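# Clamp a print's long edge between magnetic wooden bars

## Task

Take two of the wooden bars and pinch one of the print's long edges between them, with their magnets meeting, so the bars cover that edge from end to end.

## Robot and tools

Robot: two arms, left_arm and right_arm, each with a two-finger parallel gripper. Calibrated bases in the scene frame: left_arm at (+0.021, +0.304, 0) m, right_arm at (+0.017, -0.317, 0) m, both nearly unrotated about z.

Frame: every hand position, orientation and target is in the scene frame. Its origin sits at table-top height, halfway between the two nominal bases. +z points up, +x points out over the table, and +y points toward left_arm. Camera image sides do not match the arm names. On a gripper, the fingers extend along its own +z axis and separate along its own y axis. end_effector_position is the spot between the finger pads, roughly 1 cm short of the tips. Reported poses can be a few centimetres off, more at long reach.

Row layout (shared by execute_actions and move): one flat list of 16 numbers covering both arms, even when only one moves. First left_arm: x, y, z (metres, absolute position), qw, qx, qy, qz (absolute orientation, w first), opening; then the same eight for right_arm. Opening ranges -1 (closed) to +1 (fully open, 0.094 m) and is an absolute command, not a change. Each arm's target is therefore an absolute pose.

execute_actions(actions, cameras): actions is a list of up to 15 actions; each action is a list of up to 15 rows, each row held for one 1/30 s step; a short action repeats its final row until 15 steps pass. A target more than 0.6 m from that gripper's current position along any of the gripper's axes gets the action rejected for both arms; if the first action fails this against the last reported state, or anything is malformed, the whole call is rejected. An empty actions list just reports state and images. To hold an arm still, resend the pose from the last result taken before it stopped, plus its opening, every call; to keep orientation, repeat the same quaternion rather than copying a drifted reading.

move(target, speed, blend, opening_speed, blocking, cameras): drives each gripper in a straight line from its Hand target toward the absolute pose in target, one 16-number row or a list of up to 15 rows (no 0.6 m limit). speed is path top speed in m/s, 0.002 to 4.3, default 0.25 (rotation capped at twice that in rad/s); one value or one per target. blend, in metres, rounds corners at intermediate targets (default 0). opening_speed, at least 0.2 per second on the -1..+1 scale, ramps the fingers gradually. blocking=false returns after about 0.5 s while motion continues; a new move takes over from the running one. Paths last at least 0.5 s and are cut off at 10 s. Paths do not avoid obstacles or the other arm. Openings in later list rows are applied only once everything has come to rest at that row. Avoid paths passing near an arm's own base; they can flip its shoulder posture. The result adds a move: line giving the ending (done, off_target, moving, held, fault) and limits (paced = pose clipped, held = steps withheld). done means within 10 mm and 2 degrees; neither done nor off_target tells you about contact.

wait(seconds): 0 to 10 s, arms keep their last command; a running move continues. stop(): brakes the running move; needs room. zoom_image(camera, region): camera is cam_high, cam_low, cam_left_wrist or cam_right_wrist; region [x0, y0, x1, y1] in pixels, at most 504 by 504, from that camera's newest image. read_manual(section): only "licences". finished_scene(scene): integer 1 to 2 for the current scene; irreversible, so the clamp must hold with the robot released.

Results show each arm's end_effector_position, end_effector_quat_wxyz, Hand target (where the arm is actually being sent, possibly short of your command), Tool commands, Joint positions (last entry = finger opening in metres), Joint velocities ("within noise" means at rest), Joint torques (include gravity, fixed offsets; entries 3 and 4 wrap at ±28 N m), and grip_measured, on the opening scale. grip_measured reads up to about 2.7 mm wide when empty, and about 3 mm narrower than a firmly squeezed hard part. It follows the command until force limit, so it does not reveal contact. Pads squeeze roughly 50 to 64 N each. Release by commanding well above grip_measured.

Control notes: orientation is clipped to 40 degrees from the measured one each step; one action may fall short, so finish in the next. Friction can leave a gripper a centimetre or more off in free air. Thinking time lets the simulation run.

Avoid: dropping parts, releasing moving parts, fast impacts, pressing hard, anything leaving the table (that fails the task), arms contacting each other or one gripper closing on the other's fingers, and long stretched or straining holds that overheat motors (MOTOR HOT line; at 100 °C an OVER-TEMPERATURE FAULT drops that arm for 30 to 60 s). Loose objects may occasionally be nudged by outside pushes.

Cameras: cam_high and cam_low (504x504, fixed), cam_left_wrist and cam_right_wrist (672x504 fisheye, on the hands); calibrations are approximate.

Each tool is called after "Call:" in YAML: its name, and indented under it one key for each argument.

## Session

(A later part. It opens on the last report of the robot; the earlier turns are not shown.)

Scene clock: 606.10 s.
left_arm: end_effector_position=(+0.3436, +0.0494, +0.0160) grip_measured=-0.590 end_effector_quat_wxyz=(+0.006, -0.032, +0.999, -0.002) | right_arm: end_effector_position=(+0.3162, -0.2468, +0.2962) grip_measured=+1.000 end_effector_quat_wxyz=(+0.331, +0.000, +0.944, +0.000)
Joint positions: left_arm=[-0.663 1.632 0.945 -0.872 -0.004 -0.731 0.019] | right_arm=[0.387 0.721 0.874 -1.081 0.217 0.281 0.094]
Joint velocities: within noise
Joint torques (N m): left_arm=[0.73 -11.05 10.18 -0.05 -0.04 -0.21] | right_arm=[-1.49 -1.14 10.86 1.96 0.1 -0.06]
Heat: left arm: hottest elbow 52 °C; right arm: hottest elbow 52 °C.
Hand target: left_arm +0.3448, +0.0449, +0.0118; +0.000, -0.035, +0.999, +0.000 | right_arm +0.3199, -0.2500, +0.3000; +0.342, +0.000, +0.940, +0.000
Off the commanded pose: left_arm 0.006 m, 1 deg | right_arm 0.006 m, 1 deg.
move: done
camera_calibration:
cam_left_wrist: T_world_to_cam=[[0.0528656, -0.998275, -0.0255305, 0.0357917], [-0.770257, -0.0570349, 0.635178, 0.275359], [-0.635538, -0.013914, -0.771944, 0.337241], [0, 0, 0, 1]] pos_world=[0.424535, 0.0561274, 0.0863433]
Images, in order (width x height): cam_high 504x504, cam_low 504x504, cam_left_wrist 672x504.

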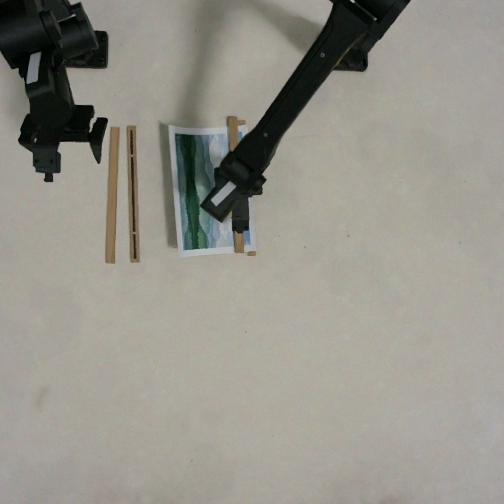

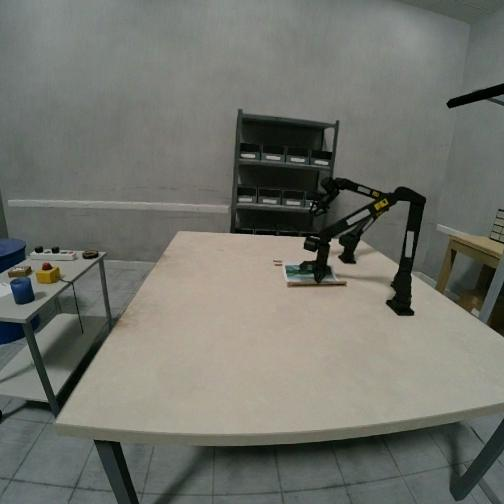

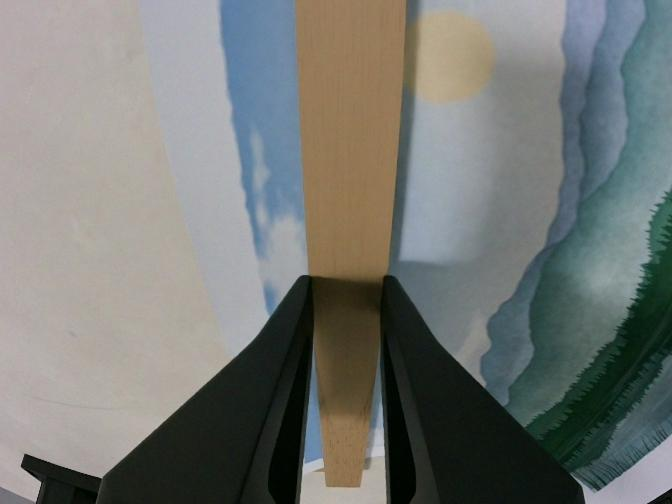

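Call:
move:
  target:
    - [0.346, 0.046, 0.09, 0.0, -0.041, 0.9992, 0, -0.68, 0.32, -0.20, 0.25, 0, 0, 1, 0, -0.9]
    - [0.355, 0.20, 0.12, 0.0, -0.041, 0.9992, 0, -0.68, 0.34, -0.10, 0.16, 0, 0, 1, 0, -0.9]
    - [0.355, 0.20, 0.12, 0.0, -0.041, 0.9992, 0, -0.68, 0.353, -0.030, 0.12, 0, 0, 1, 0, -0.9]
  speed: [0.12,0.2,0.15]

Call:
zoom_image:
  camera: "cam_high"
  region: [150, 100, 330, 280]

Scene clock: 644.70 s.
left_arm: end_effector_position=(+0.3638, +0.1985, +0.1226) grip_measured=-0.590 end_effector_quat_wxyz=(+0.009, -0.052, +0.999, -0.003) | right_arm: end_effector_position=(+0.3354, -0.0493, +0.1098) grip_measured=-0.898 end_effector_quat_wxyz=(-0.020, -0.007, +1.000, -0.019)
Joint positions: left_arm=[-0.291 1.339 0.946 -1.158 -0.001 -0.402 0.019] | right_arm=[0.735 1.547 1.127 -1.207 0.002 0.689 0.005]
Joint velocities: within noise
Joint torques (N m): left_arm=[1.49 -9.93 9.36 -0.35 0.06 0.05] | right_arm=[0.73 -8.64 13.24 0.65 0.15 0.3]
Heat: left arm: hottest elbow 52 °C; right arm: hottest elbow 53 °C.
Hand target: left_arm +0.3570, +0.2012, +0.1205; +0.000, -0.048, +0.999, -0.002 | right_arm +0.3495, -0.0318, +0.1214; +0.000, -0.003, +1.000, -0.003
Off the commanded pose: left_arm 0.009 m, 2 deg | right_arm 0.028 m, 3 deg.
move: off_target (right_arm)
camera_calibration:
cam_left_wrist: T_world_to_cam=[[0.0943503, -0.995259, -0.0236182, 0.170454], [-0.771676, -0.0881023, 0.629885, 0.239046], [-0.628979, -0.0412042, -0.776329, 0.437945], [0, 0, 0, 1]] pos_world=[0.443842, 0.208752, 0.193444]
cam_right_wrist: T_world_to_cam=[[0.00479331, -0.999974, 0.00540401, -0.0517361], [-0.716891, 0.000331324, 0.697185, 0.177166], [-0.697169, -0.00721591, -0.716871, 0.417499], [0, 0, 0, 1]] pos_world=[0.418324, -0.0487808, 0.176055]

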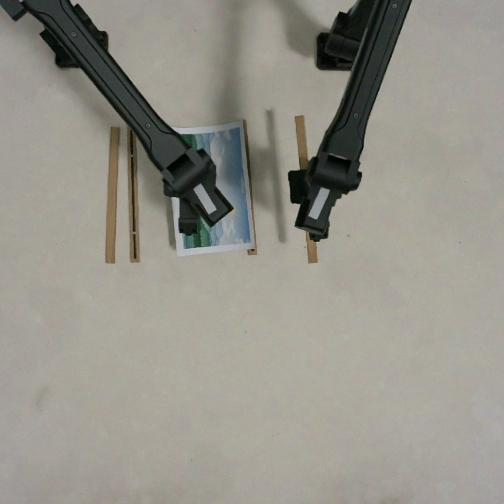

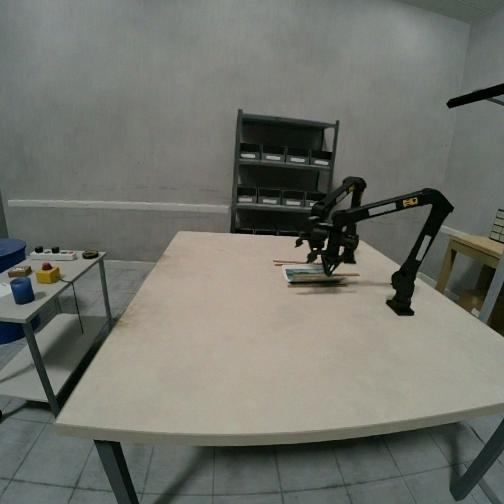

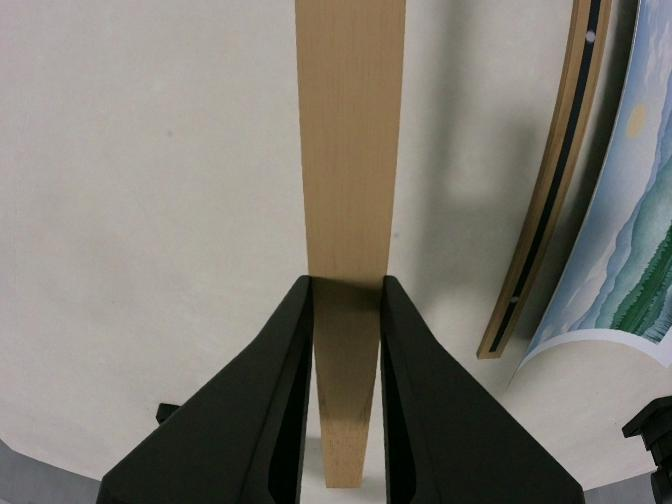

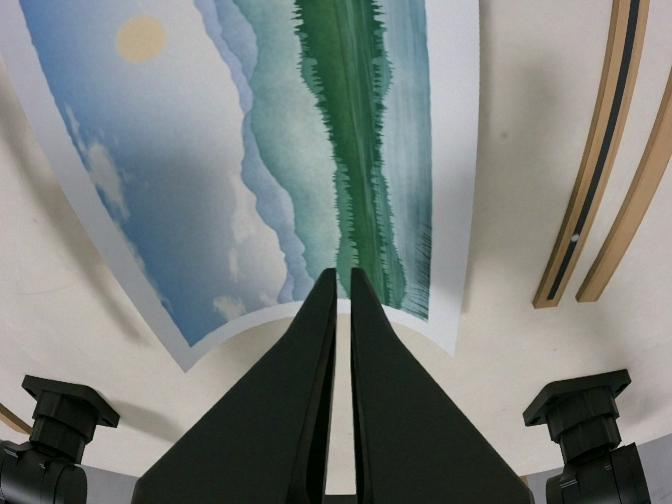

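Scaled by 2.800 from the camera's 504x504 image, which has a finer 720x720 frame.

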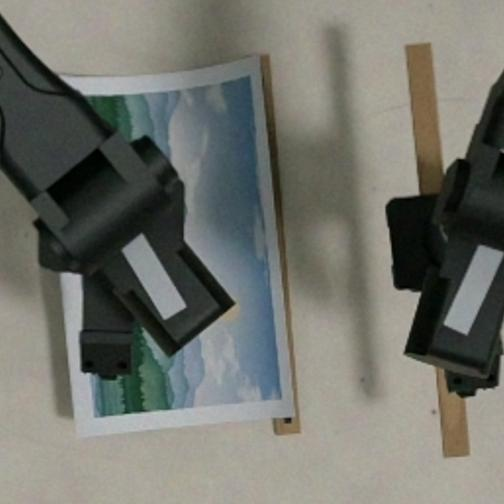

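Call:
move:
  target:
    - [0.352, 0.20, 0.12, 0.0, -0.041, 0.9992, 0, -0.68, 0.366, -0.010, 0.06, 0, 0, 1, 0, -0.9]
    - [0.352, 0.20, 0.12, 0.0, -0.041, 0.9992, 0, -0.68, 0.366, -0.010, 0.02, 0, 0, 1, 0, -0.9]
  speed: [0.12,0.08]
  cameras: ["cam_right_wrist","cam_high"]

Scene clock: 655.73 s.
left_arm: end_effector_position=(+0.3603, +0.1993, +0.1213) grip_measured=-0.590 end_effector_quat_wxyz=(+0.007, -0.050, +0.999, -0.003) | right_arm: end_effector_position=(+0.3706, -0.0196, +0.0261) grip_measured=-0.898 end_effector_quat_wxyz=(+0.000, +0.003, +1.000, -0.001)
Joint positions: left_arm=[-0.291 1.333 0.937 -1.158 0.001 -0.397 0.019] | right_arm=[0.735 1.735 1.118 -0.955 0.002 0.707 0.005]
Joint velocities: within noise
Joint torques (N m): left_arm=[0.67 -10.17 9.25 -0.35 -0.11 0.06] | right_arm=[0.79 -10.34 8.23 0.77 -0.02 0.28]
Heat: left arm: hottest elbow 53 °C; right arm: hottest elbow 54 °C.
Hand target: left_arm +0.3522, +0.1997, +0.1199; +0.000, -0.042, +0.999, -0.001 | right_arm +0.3680, -0.0132, +0.0201; +0.000, +0.005, +1.000, +0.000
Off the commanded pose: left_arm 0.008 m, 1 deg | right_arm 0.012 m, 0 deg.
move: off_target (right_arm)
camera_calibration:
cam_right_wrist: T_world_to_cam=[[-0.0131506, -0.999489, -0.0291184, -0.0140784], [-0.745182, -0.00962119, 0.666791, 0.271858], [-0.666731, 0.0304672, -0.744676, 0.372397], [0, 0, 0, 1]] pos_world=[0.450687, -0.0228015, 0.0956323]
Images, in order (width x height): cam_high 504x504, cam_right_wrist 672x504.

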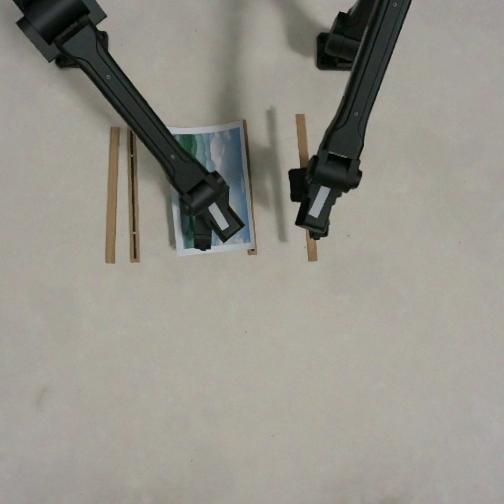

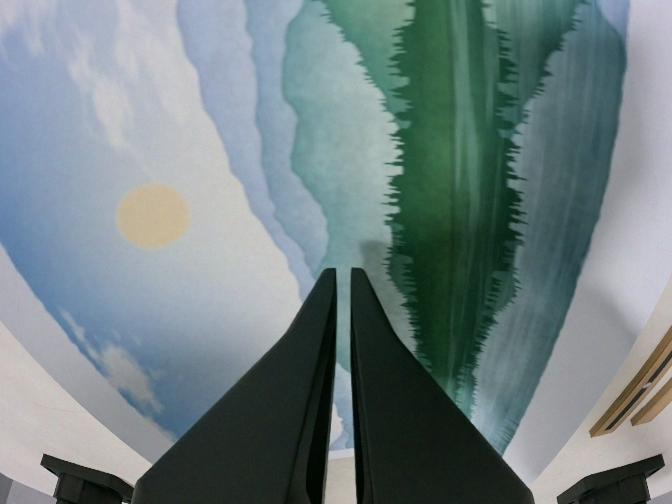

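Call:
move:
  target:
    - [0.352, 0.20, 0.12, 0.0, -0.041, 0.9992, 0, -0.68, 0.364, -0.020, -0.008, 0, 0, 1, 0, -0.9]
    - [0.352, 0.20, 0.12, 0.0, -0.041, 0.9992, 0, -0.68, 0.364, -0.044, -0.009, 0, 0, 1, 0, -0.9]
  speed: 0.05
  cameras: ["cam_right_wrist","cam_high"]

Call:
zoom_image:
  camera: "cam_high"
  region: [150, 100, 330, 280]

Scene clock: 665.07 s.
left_arm: end_effector_position=(+0.3603, +0.1993, +0.1213) grip_measured=-0.590 end_effector_quat_wxyz=(+0.007, -0.049, +0.999, -0.003) | right_arm: end_effector_position=(+0.3650, -0.0263, +0.0050) grip_measured=-0.898 end_effector_quat_wxyz=(+0.012, -0.001, +1.000, +0.011)
Joint positions: left_arm=[-0.291 1.333 0.937 -1.158 0.001 -0.395 0.019] | right_arm=[0.731 1.734 1.046 -0.851 -0.001 0.695 0.005]
Joint velocities: within noise
Joint torques (N m): left_arm=[0.67 -10.23 9.25 -0.39 -0.17 0.05] | right_arm=[-2.37 -10.23 5.79 0.47 0.04 -0.06]
Heat: left arm: hottest elbow 52 °C; right arm: hottest elbow 53 °C.
Hand target: left_arm +0.3521, +0.2000, +0.1199; +0.000, -0.041, +0.999, +0.000 | right_arm +0.3606, -0.0413, -0.0085; -0.001, +0.000, +1.000, +0.000
Off the commanded pose: left_arm 0.008 m, 1 deg | right_arm 0.023 m, 2 deg.
move: off_target (right_arm)
camera_calibration:
cam_right_wrist: T_world_to_cam=[[-0.0044659, -0.998571, -0.0532619, -0.0246194], [-0.760762, -0.0311758, 0.648282, 0.286811], [-0.649016, 0.0434148, -0.759535, 0.347134], [0, 0, 0, 1]] pos_world=[0.443381, -0.0307134, 0.076415]
Images, in order (width x height): cam_high 504x504, cam_right_wrist 672x504.

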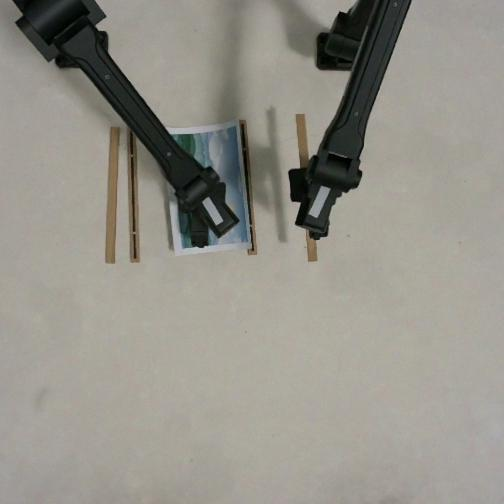

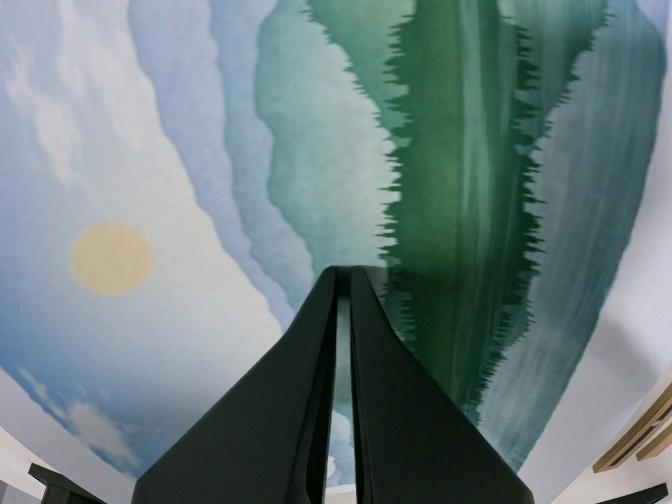

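Scaled by 2.800 from the camera's 504x504 image, which has a finer 720x720 frame.

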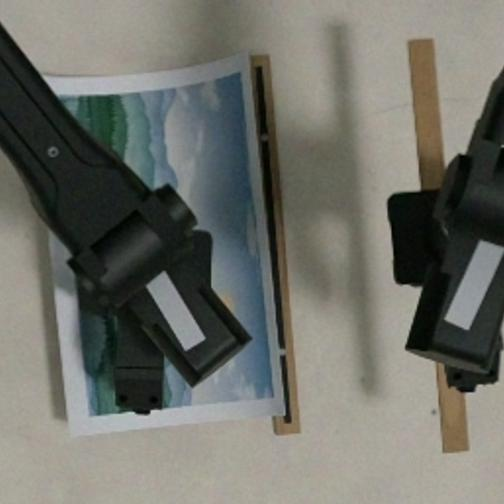

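Call:
move:
  target:
    - [0.352, 0.20, 0.12, 0.0, -0.041, 0.9992, 0, -0.68, 0.37, -0.036, 0.025, 0, 0, 1, 0, -0.9]
    - [0.352, 0.20, 0.12, 0.0, -0.041, 0.9992, 0, -0.68, 0.415, -0.018, 0.02, 0, 0, 1, 0, -0.9]
    - [0.352, 0.20, 0.12, 0.0, -0.041, 0.9992, 0, -0.68, 0.412, -0.022, -0.008, 0, 0, 1, 0, -0.9]
    - [0.352, 0.20, 0.12, 0.0, -0.041, 0.9992, 0, -0.68, 0.41, -0.046, -0.009, 0, 0, 1, 0, -0.9]
  speed: 0.06
  cameras: ["cam_right_wrist","cam_high"]

Call:
zoom_image:
  camera: "cam_high"
  region: [150, 100, 330, 280]

Scene clock: 675.70 s.
left_arm: end_effector_position=(+0.3603, +0.1993, +0.1213) grip_measured=-0.590 end_effector_quat_wxyz=(+0.007, -0.049, +0.999, -0.003) | right_arm: end_effector_position=(+0.4099, -0.0305, +0.0055) grip_measured=-0.898 end_effector_quat_wxyz=(+0.008, -0.002, +1.000, +0.009)
Joint positions: left_arm=[-0.291 1.333 0.937 -1.158 0.001 -0.395 0.019] | right_arm=[0.663 1.807 1.157 -0.897 -0.005 0.626 0.005]
Joint velocities: within noise
Joint torques (N m): left_arm=[0.85 -10.11 9.25 -0.44 -0.17 0.05] | right_arm=[-2.32 -10.93 6.37 0.79 0.19 -0.08]
Heat: left arm: hottest elbow 51 °C; right arm: hottest elbow 51 °C.
Hand target: left_arm +0.3521, +0.2000, +0.1199; +0.000, -0.041, +0.999, +0.000 | right_arm +0.4095, -0.0451, -0.0083; -0.001, +0.000, +1.000, +0.001
Off the commanded pose: left_arm 0.008 m, 1 deg | right_arm 0.021 m, 1 deg.
move: off_target (right_arm)
camera_calibration:
cam_right_wrist: T_world_to_cam=[[-0.00330134, -0.998756, -0.0497487, -0.0290628], [-0.755067, -0.0301279, 0.654955, 0.318184], [-0.655639, 0.0397259, -0.754029, 0.379374], [0, 0, 0, 1]] pos_world=[0.488887, -0.0345114, 0.0762171]
Images, in order (width x height): cam_high 504x504, cam_right_wrist 672x504.

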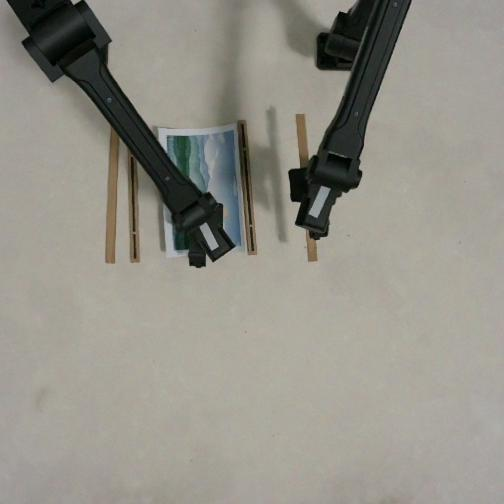

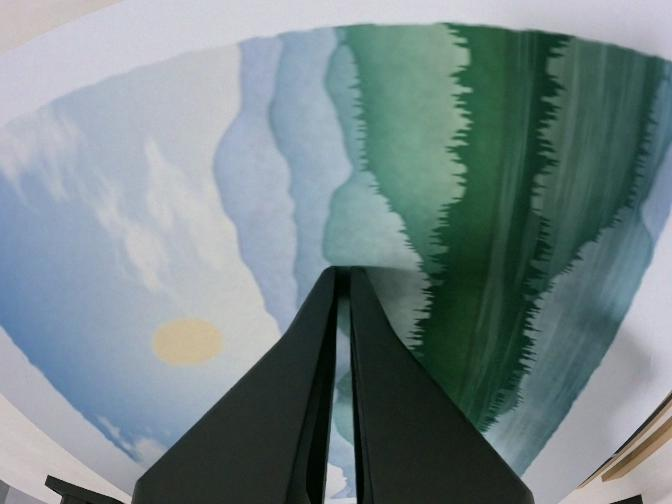

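Scaled by 2.800 from the camera's 504x504 image, which has a finer 720x720 frame.

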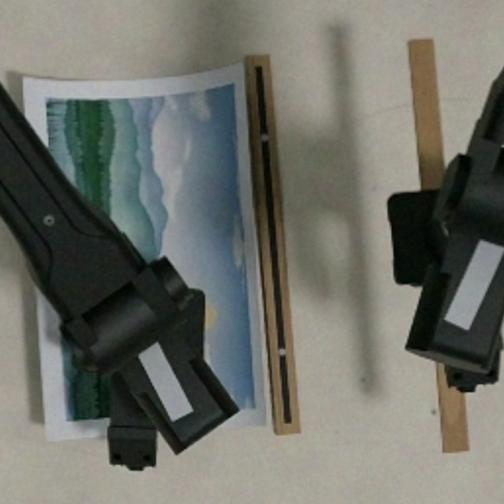

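Call:
move:
  target:
    - [0.352, 0.18, 0.12, 0.0, -0.041, 0.9992, 0, -0.68, 0.41, -0.036, 0.10, 0, 0, 1, 0, -0.9]
    - [0.366, 0.064, 0.11, 0.0, -0.041, 0.9992, 0, -0.68, 0.32, -0.25, 0.25, 0, 0, 1, 0, -0.9]
    - [0.366, 0.044, 0.09, 0.010, -0.041, 0.9992, 0, -0.68, 0.32, -0.25, 0.25, 0, 0, 1, 0, -0.9]
    - [0.366, 0.052, 0.082, 0.010, -0.041, 0.9992, 0, -0.68, 0.32, -0.25, 0.25, 0, 0, 1, 0, -0.9]
  speed: [0.12,0.2,0.1,0.06]

Call:
zoom_image:
  camera: "cam_high"
  region: [150, 100, 330, 280]

Call:
zoom_image:
  camera: "cam_low"
  region: [270, 250, 360, 300]

Scene clock: 697.60 s.
left_arm: end_effector_position=(+0.3538, +0.0552, +0.0827) grip_measured=-0.590 end_effector_quat_wxyz=(+0.003, -0.026, +1.000, +0.005) | right_arm: end_effector_position=(+0.3223, -0.2475, +0.2450) grip_measured=-0.898 end_effector_quat_wxyz=(+0.000, +0.006, +1.000, +0.001)
Joint positions: left_arm=[-0.64 1.545 1.047 -1.074 -0.011 -0.698 0.019] | right_arm=[0.258 1.156 1.12 -1.535 -0.002 0.238 0.005]
Joint velocities: within noise
Joint torques (N m): left_arm=[1.49 -10.99 11.81 0.72 -0.35 -0.18] | right_arm=[-1.38 -5.36 11.22 -0.27 -0.08 -0.06]
Heat: left arm: hottest elbow 51 °C; right arm: hottest elbow 49 °C.
Hand target: left_arm +0.3645, +0.0504, +0.0823; +0.011, -0.033, +0.999, +0.002 | right_arm +0.3230, -0.2512, +0.2502; +0.000, +0.004, +1.000, +0.002
Off the commanded pose: left_arm 0.013 m, 2 deg | right_arm 0.006 m, 1 deg.
move: off_target (left_arm)
camera_calibration:
cam_left_wrist: T_world_to_cam=[[0.042003, -0.998332, -0.0396065, 0.0477896], [-0.767609, -0.0576198, 0.638323, 0.240042], [-0.639541, 0.00359079, -0.768749, 0.395451], [0, 0, 0, 1]] pos_world=[0.435158, 0.0601211, 0.152671]
cam_right_wrist: T_world_to_cam=[[-0.0208599, -0.999206, -0.033948, -0.232537], [-0.744672, -0.00712855, 0.667393, 0.0880001], [-0.667105, 0.0392019, -0.743932, 0.512215], [0, 0, 0, 1]] pos_world=[0.402382, -0.251805, 0.314428]

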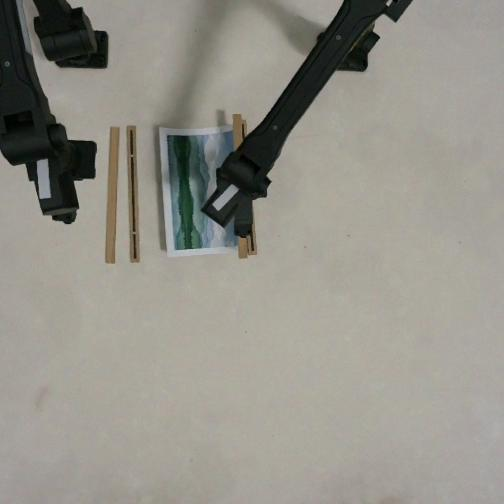

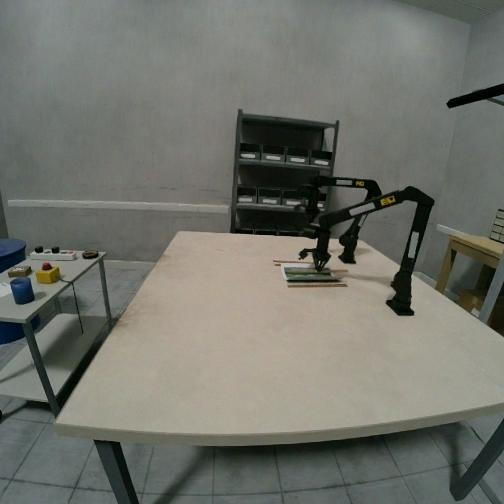

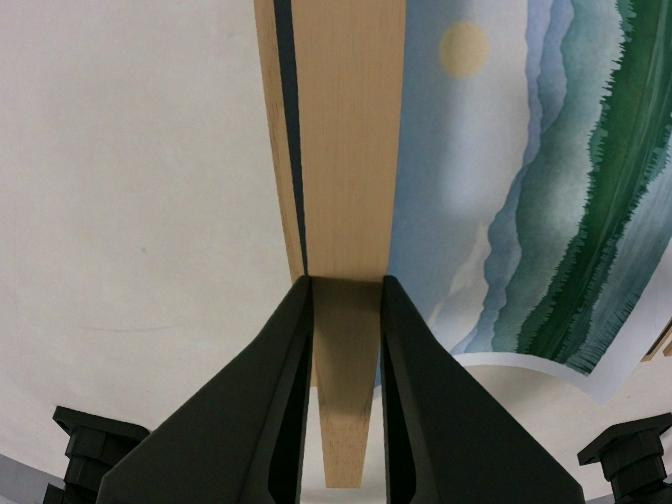

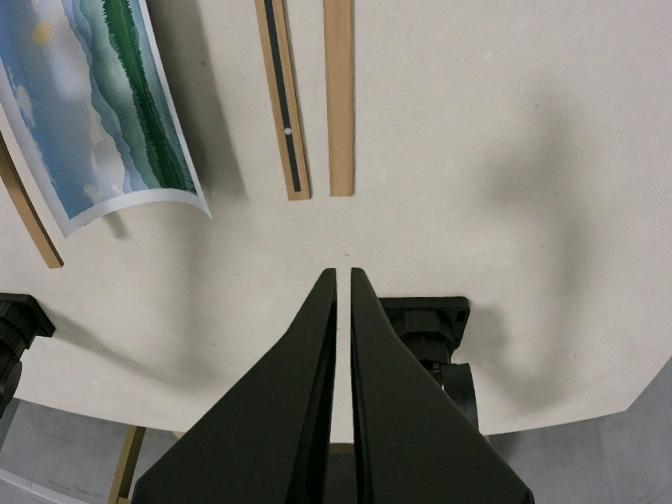

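Scaled by 2.800 from the camera's 504x504 image, which has a finer 720x720 frame.

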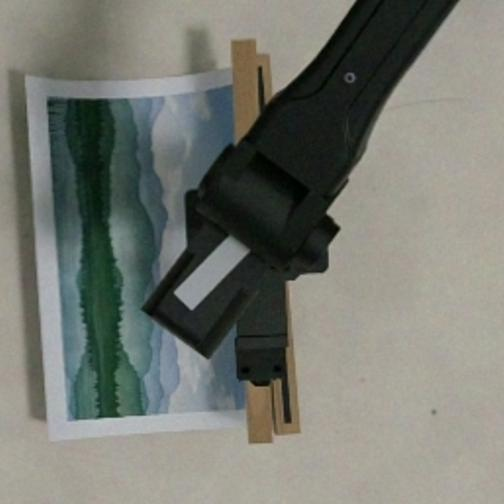

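Scaled by 5.600 from the camera's 504x504 image, which has a finer 720x720 frame.

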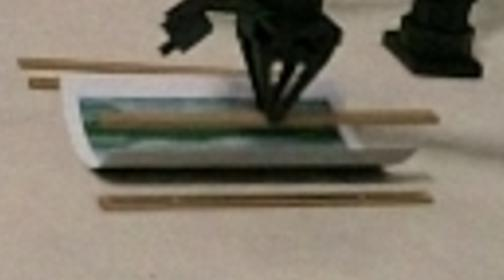

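Call:
move:
  target:
    - [0.366, 0.052, 0.070, 0.010, -0.056, 0.9984, 0, -0.68, 0.32, -0.25, 0.25, 0, 0, 1, 0, -0.9]
    - [0.363, 0.058, 0.056, 0.008, -0.056, 0.9984, 0, -0.68, 0.32, -0.25, 0.25, 0, 0, 1, 0, -0.9]
  speed: 0.06
  cameras: ["cam_left_wrist","cam_low","cam_high"]

Call:
zoom_image:
  camera: "cam_high"
  region: [150, 100, 330, 280]

Call:
zoom_image:
  camera: "cam_low"
  region: [270, 250, 360, 300]

Scene clock: 706.33 s.
left_arm: end_effector_position=(+0.3632, +0.0541, +0.0683) grip_measured=-0.590 end_effector_quat_wxyz=(+0.016, -0.048, +0.999, -0.004) | right_arm: end_effector_position=(+0.3223, -0.2475, +0.2450) grip_measured=-0.898 end_effector_quat_wxyz=(+0.000, +0.006, +1.000, +0.001)
Joint positions: left_arm=[-0.629 1.566 1.029 -1.004 -0.013 -0.73 0.019] | right_arm=[0.258 1.156 1.12 -1.535 -0.002 0.236 0.005]
Joint velocities: within noise
Joint torques (N m): left_arm=[1.9 -11.16 8.75 0.81 -0.11 -0.18] | right_arm=[-0.56 -5.83 10.7 -0.25 0.13 -0.05]
Heat: left arm: hottest elbow 53 °C; right arm: hottest elbow 49 °C.
Hand target: left_arm +0.3625, +0.0581, +0.0563; +0.008, -0.057, +0.998, +0.001 | right_arm +0.3201, -0.2499, +0.2499; +0.000, +0.000, +1.000, +0.000
Off the commanded pose: left_arm 0.013 m, 1 deg | right_arm 0.006 m, 1 deg.
move: off_target (left_arm)
camera_calibration:
cam_left_wrist: T_world_to_cam=[[0.0856829, -0.996116, -0.0202879, 0.028539], [-0.780752, -0.07978, 0.619727, 0.263617], [-0.618938, -0.0372601, -0.784556, 0.386127], [0, 0, 0, 1]] pos_world=[0.442363, 0.0638466, 0.140147]
Images, in order (width x height): cam_high 504x504, cam_low 504x504, cam_left_wrist 672x504.

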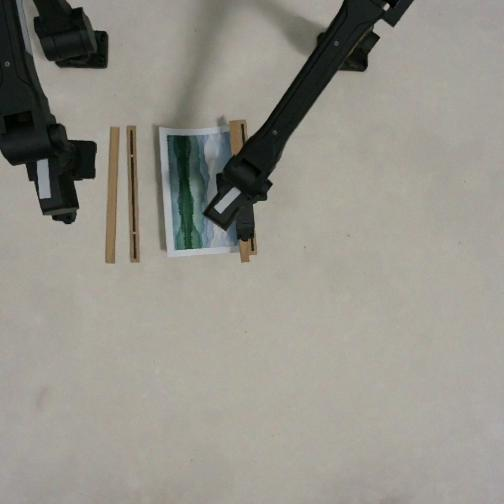

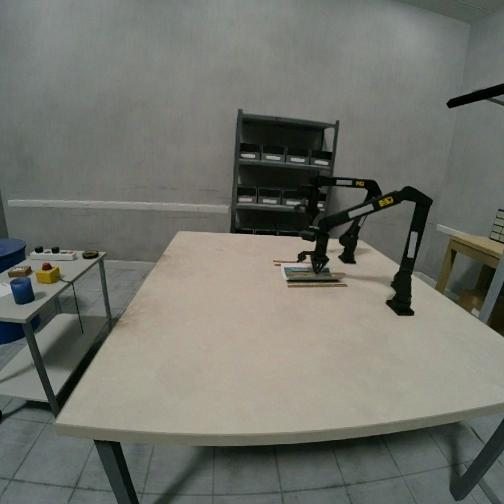

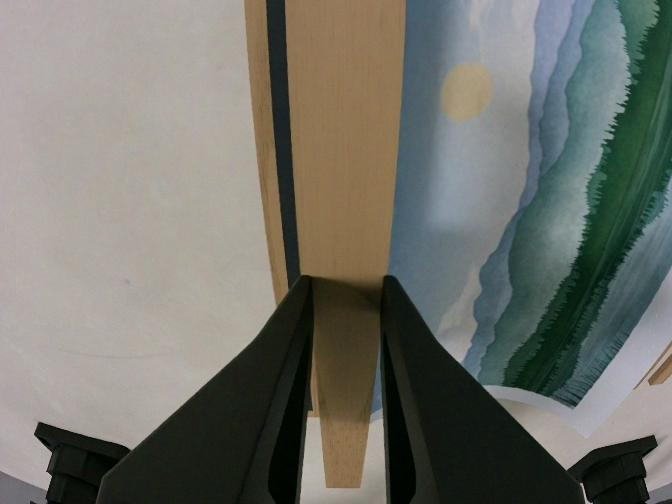

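Scaled by 2.800 from the camera's 504x504 image, which has a finer 720x720 frame.

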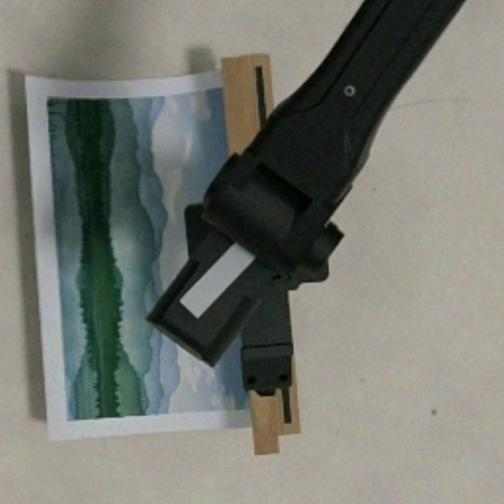

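Scaled by 5.600 from the camera's 504x504 image, which has a finer 720x720 frame.

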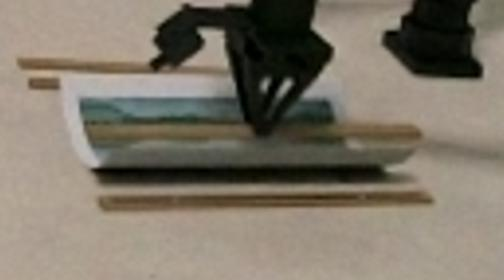

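Call:
move:
  target:
    - [0.351, 0.066, 0.046, -0.004, -0.047, 0.9989, 0, -0.68, 0.32, -0.25, 0.25, 0, 0, 1, 0, -0.9]
  speed: 0.05
  cameras: ["cam_left_wrist","cam_low","cam_high"]

Call:
zoom_image:
  camera: "cam_high"
  region: [150, 100, 330, 280]

Call:
zoom_image:
  camera: "cam_low"
  region: [270, 250, 360, 300]

Scene clock: 715.13 s.
left_arm: end_effector_position=(+0.3519, +0.0626, +0.0552) grip_measured=-0.590 end_effector_quat_wxyz=(+0.002, -0.052, +0.999, -0.002) | right_arm: end_effector_position=(+0.3223, -0.2475, +0.2450) grip_measured=-0.898 end_effector_quat_wxyz=(+0.000, +0.006, +1.000, +0.001)
Joint positions: left_arm=[-0.623 1.566 0.989 -0.988 0.001 -0.733 0.019] | right_arm=[0.258 1.156 1.12 -1.535 -0.002 0.236 0.005]
Joint velocities: within noise
Joint torques (N m): left_arm=[1.9 -11.52 8.44 0.64 0.03 0.05] | right_arm=[-0.73 -5.83 10.74 -0.31 0.12 -0.04]
Heat: left arm: hottest elbow 52 °C; right arm: hottest elbow 49 °C.
Hand target: left_arm +0.3509, +0.0662, +0.0464; -0.004, -0.050, +0.999, +0.000 | right_arm +0.3200, -0.2499, +0.2499; +0.000, +0.000, +1.000, +0.000
Off the commanded pose: left_arm 0.010 m, 1 deg | right_arm 0.006 m, 1 deg.
move: done
camera_calibration:
cam_left_wrist: T_world_to_cam=[[0.0939433, -0.995234, -0.0261381, 0.0349894], [-0.762314, -0.0887942, 0.641088, 0.256477], [-0.640353, -0.0403005, -0.767022, 0.376062], [0, 0, 0, 1]] pos_world=[0.433041, 0.0727518, 0.124939]
Images, in order (width x height): cam_high 504x504, cam_low 504x504, cam_left_wrist 672x504.

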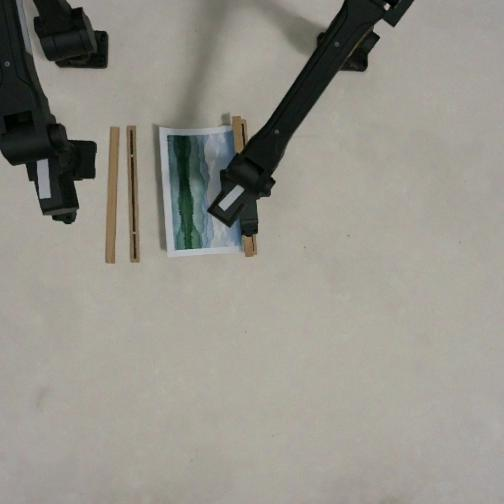

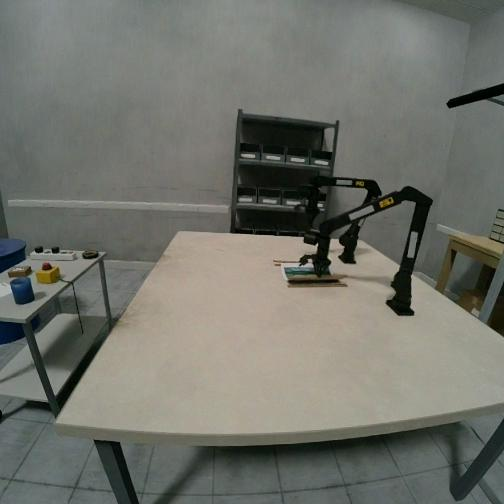

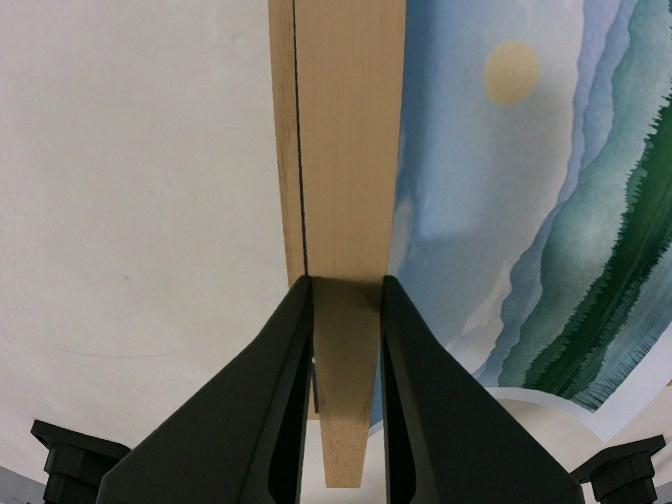

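Scaled by 2.800 from the camera's 504x504 image, which has a finer 720x720 frame.

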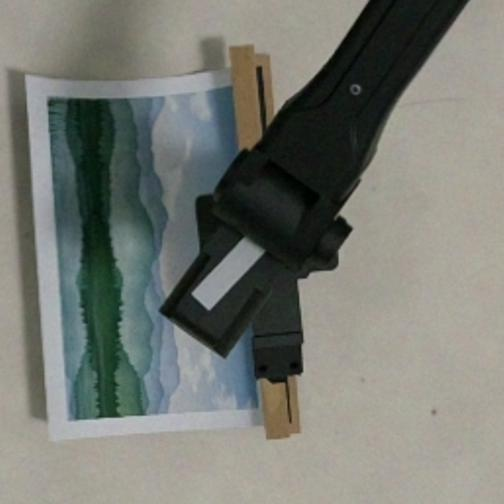

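Scaled by 5.600 from the camera's 504x504 image, which has a finer 720x720 frame.

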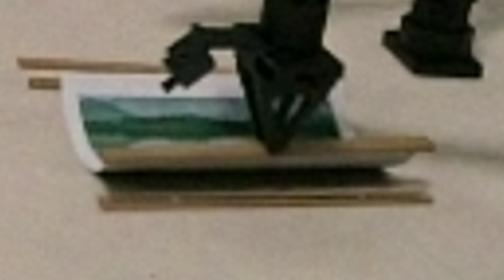

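Call:
move:
  target:
    - [0.352, 0.053, 0.044, -0.004, -0.034, 0.9994, 0, -0.68, 0.32, -0.25, 0.25, 0, 0, 1, 0, -0.9]
  speed: 0.05
  cameras: ["cam_left_wrist","cam_low","cam_high"]

Call:
zoom_image:
  camera: "cam_high"
  region: [150, 100, 330, 280]

Call:
zoom_image:
  camera: "cam_low"
  region: [270, 250, 360, 300]

Scene clock: 722.93 s.
left_arm: end_effector_position=(+0.3508, +0.0627, +0.0487) grip_measured=-0.590 end_effector_quat_wxyz=(-0.004, -0.048, +0.999, +0.003) | right_arm: end_effector_position=(+0.3223, -0.2475, +0.2450) grip_measured=-0.898 end_effector_quat_wxyz=(+0.000, +0.006, +1.000, +0.001)
Joint positions: left_arm=[-0.624 1.583 0.989 -0.987 0.001 -0.725 0.019] | right_arm=[0.258 1.156 1.12 -1.535 -0.002 0.236 0.005]
Joint velocities: within noise
Joint torques (N m): left_arm=[0.5 -10.93 10.29 0.72 -0.01 0.07] | right_arm=[-0.62 -5.77 10.66 -0.32 0.11 -0.05]
Heat: left arm: hottest elbow 51 °C; right arm: hottest elbow 48 °C.
Hand target: left_arm +0.3537, +0.0557, +0.0438; -0.004, -0.038, +0.999, +0.000 | right_arm +0.3200, -0.2499, +0.2499; +0.000, +0.000, +1.000, +0.000
Off the commanded pose: left_arm 0.011 m, 2 deg | right_arm 0.006 m, 1 deg.
move: off_target (left_arm)
camera_calibration:
cam_left_wrist: T_world_to_cam=[[0.0844005, -0.995775, -0.036188, 0.0388619], [-0.755115, -0.087614, 0.649712, 0.25681], [-0.650137, -0.0275099, -0.759319, 0.372568], [0, 0, 0, 1]] pos_world=[0.432861, 0.0714472, 0.117452]
Images, in order (width x height): cam_high 504x504, cam_low 504x504, cam_left_wrist 672x504.

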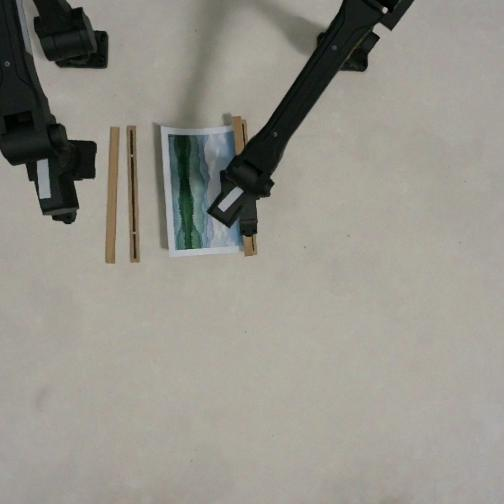

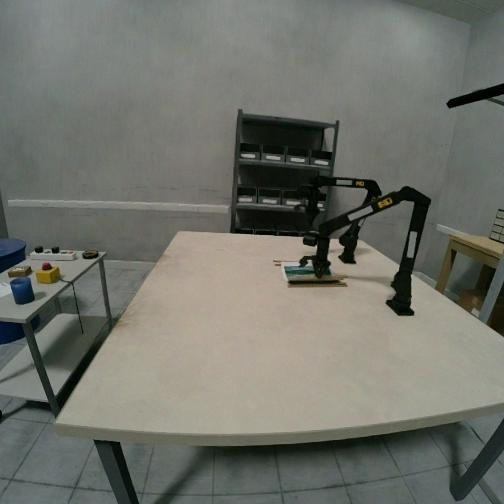

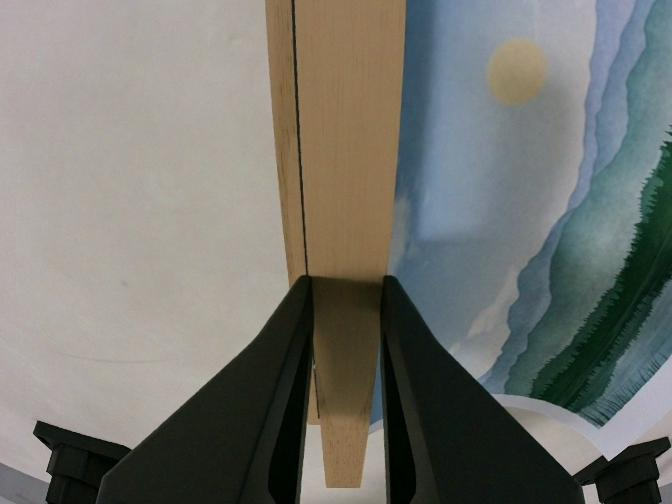

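Scaled by 2.800 from the camera's 504x504 image, which has a finer 720x720 frame.

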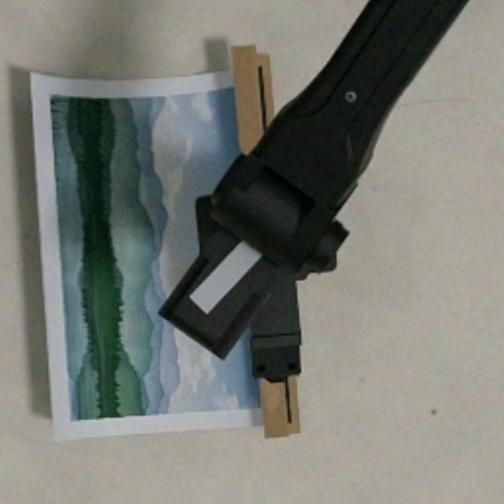

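Scaled by 5.600 from the camera's 504x504 image, which has a finer 720x720 frame.

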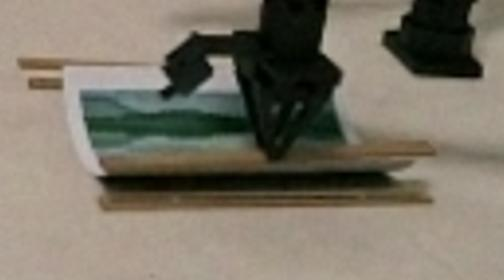

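Call:
move:
  target:
    - [0.353, 0.066, 0.034, -0.002, -0.036, 0.9993, 0, -0.68, 0.32, -0.25, 0.25, 0, 0, 1, 0, -0.9]
  speed: 0.05
  cameras: ["cam_left_wrist","cam_low","cam_high"]

Call:
zoom_image:
  camera: "cam_high"
  region: [150, 100, 330, 280]

Call:
zoom_image:
  camera: "cam_low"
  region: [270, 250, 360, 300]

Scene clock: 729.97 s.
left_arm: end_effector_position=(+0.3529, +0.0611, +0.0448) grip_measured=-0.590 end_effector_quat_wxyz=(+0.004, -0.037, +0.999, -0.004) | right_arm: end_effector_position=(+0.3223, -0.2475, +0.2450) grip_measured=-0.898 end_effector_quat_wxyz=(+0.000, +0.006, +1.000, +0.001)
Joint positions: left_arm=[-0.624 1.583 0.977 -0.953 0.001 -0.704 0.019] | right_arm=[0.258 1.156 1.12 -1.535 -0.002 0.236 0.005]
Joint velocities: within noise
Joint torques (N m): left_arm=[1.85 -11.16 8.27 0.84 -0.09 0.06] | right_arm=[-0.67 -5.83 10.71 -0.34 0.12 -0.04]
Heat: left arm: hottest elbow 51 °C; right arm: hottest elbow 49 °C.
Hand target: left_arm +0.3516, +0.0652, +0.0343; -0.003, -0.034, +0.999, +0.000 | right_arm +0.3200, -0.2499, +0.2499; +0.000, +0.000, +1.000, +0.000
Off the commanded pose: left_arm 0.012 m, 1 deg | right_arm 0.006 m, 1 deg.
move: off_target (left_arm)
camera_calibration:
cam_left_wrist: T_world_to_cam=[[0.063489, -0.997734, -0.0222633, 0.0438855], [-0.767928, -0.063089, 0.637422, 0.264369], [-0.637382, -0.0233727, -0.770193, 0.366625], [0, 0, 0, 1]] pos_world=[0.433911, 0.0690339, 0.114834]
Images, in order (width x height): cam_high 504x504, cam_low 504x504, cam_left_wrist 672x504.

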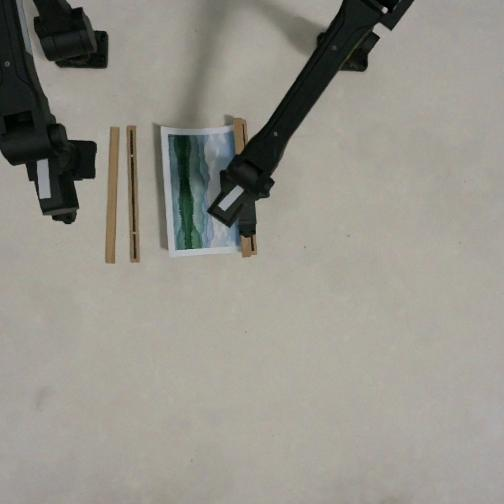

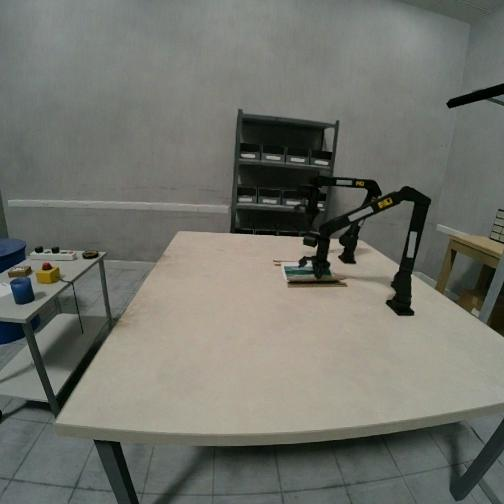

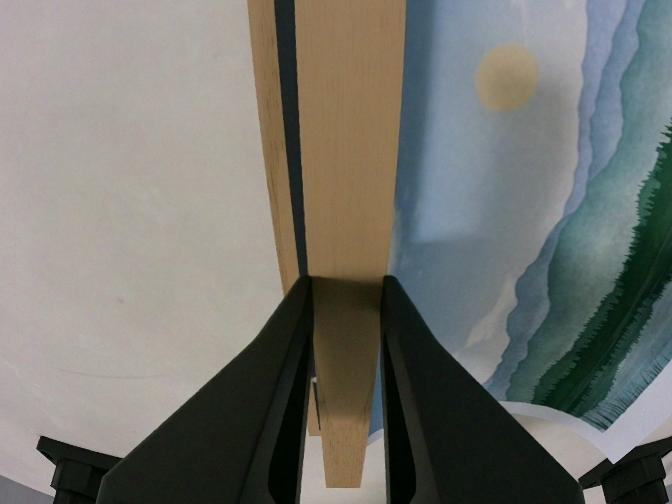

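Scaled by 2.800 from the camera's 504x504 image, which has a finer 720x720 frame.

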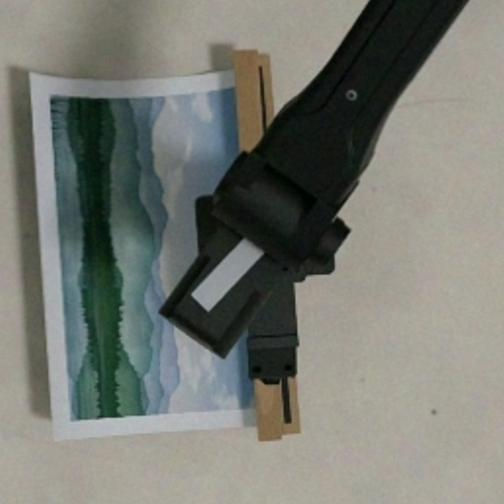

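Scaled by 5.600 from the camera's 504x504 image, which has a finer 720x720 frame.

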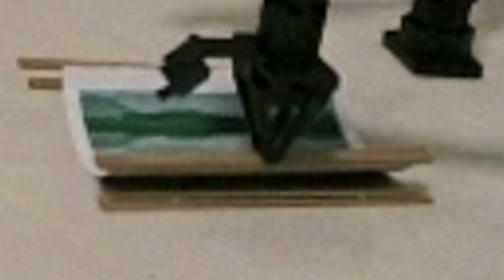

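Call:
zoom_image:
  camera: "cam_left_wrist"
  region: [280, 340, 400, 460]

Scaled by 4.200 from the camera's 672x504 image, which has a finer 960x720 frame.

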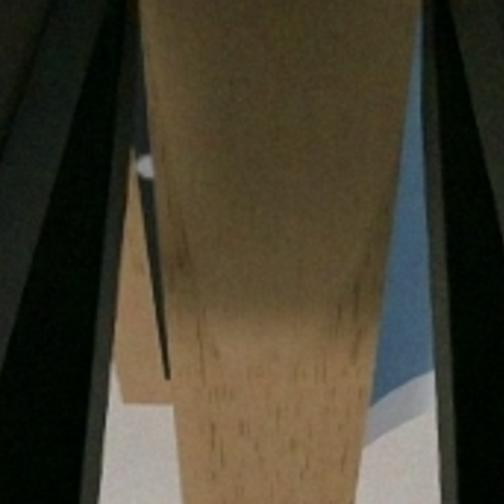

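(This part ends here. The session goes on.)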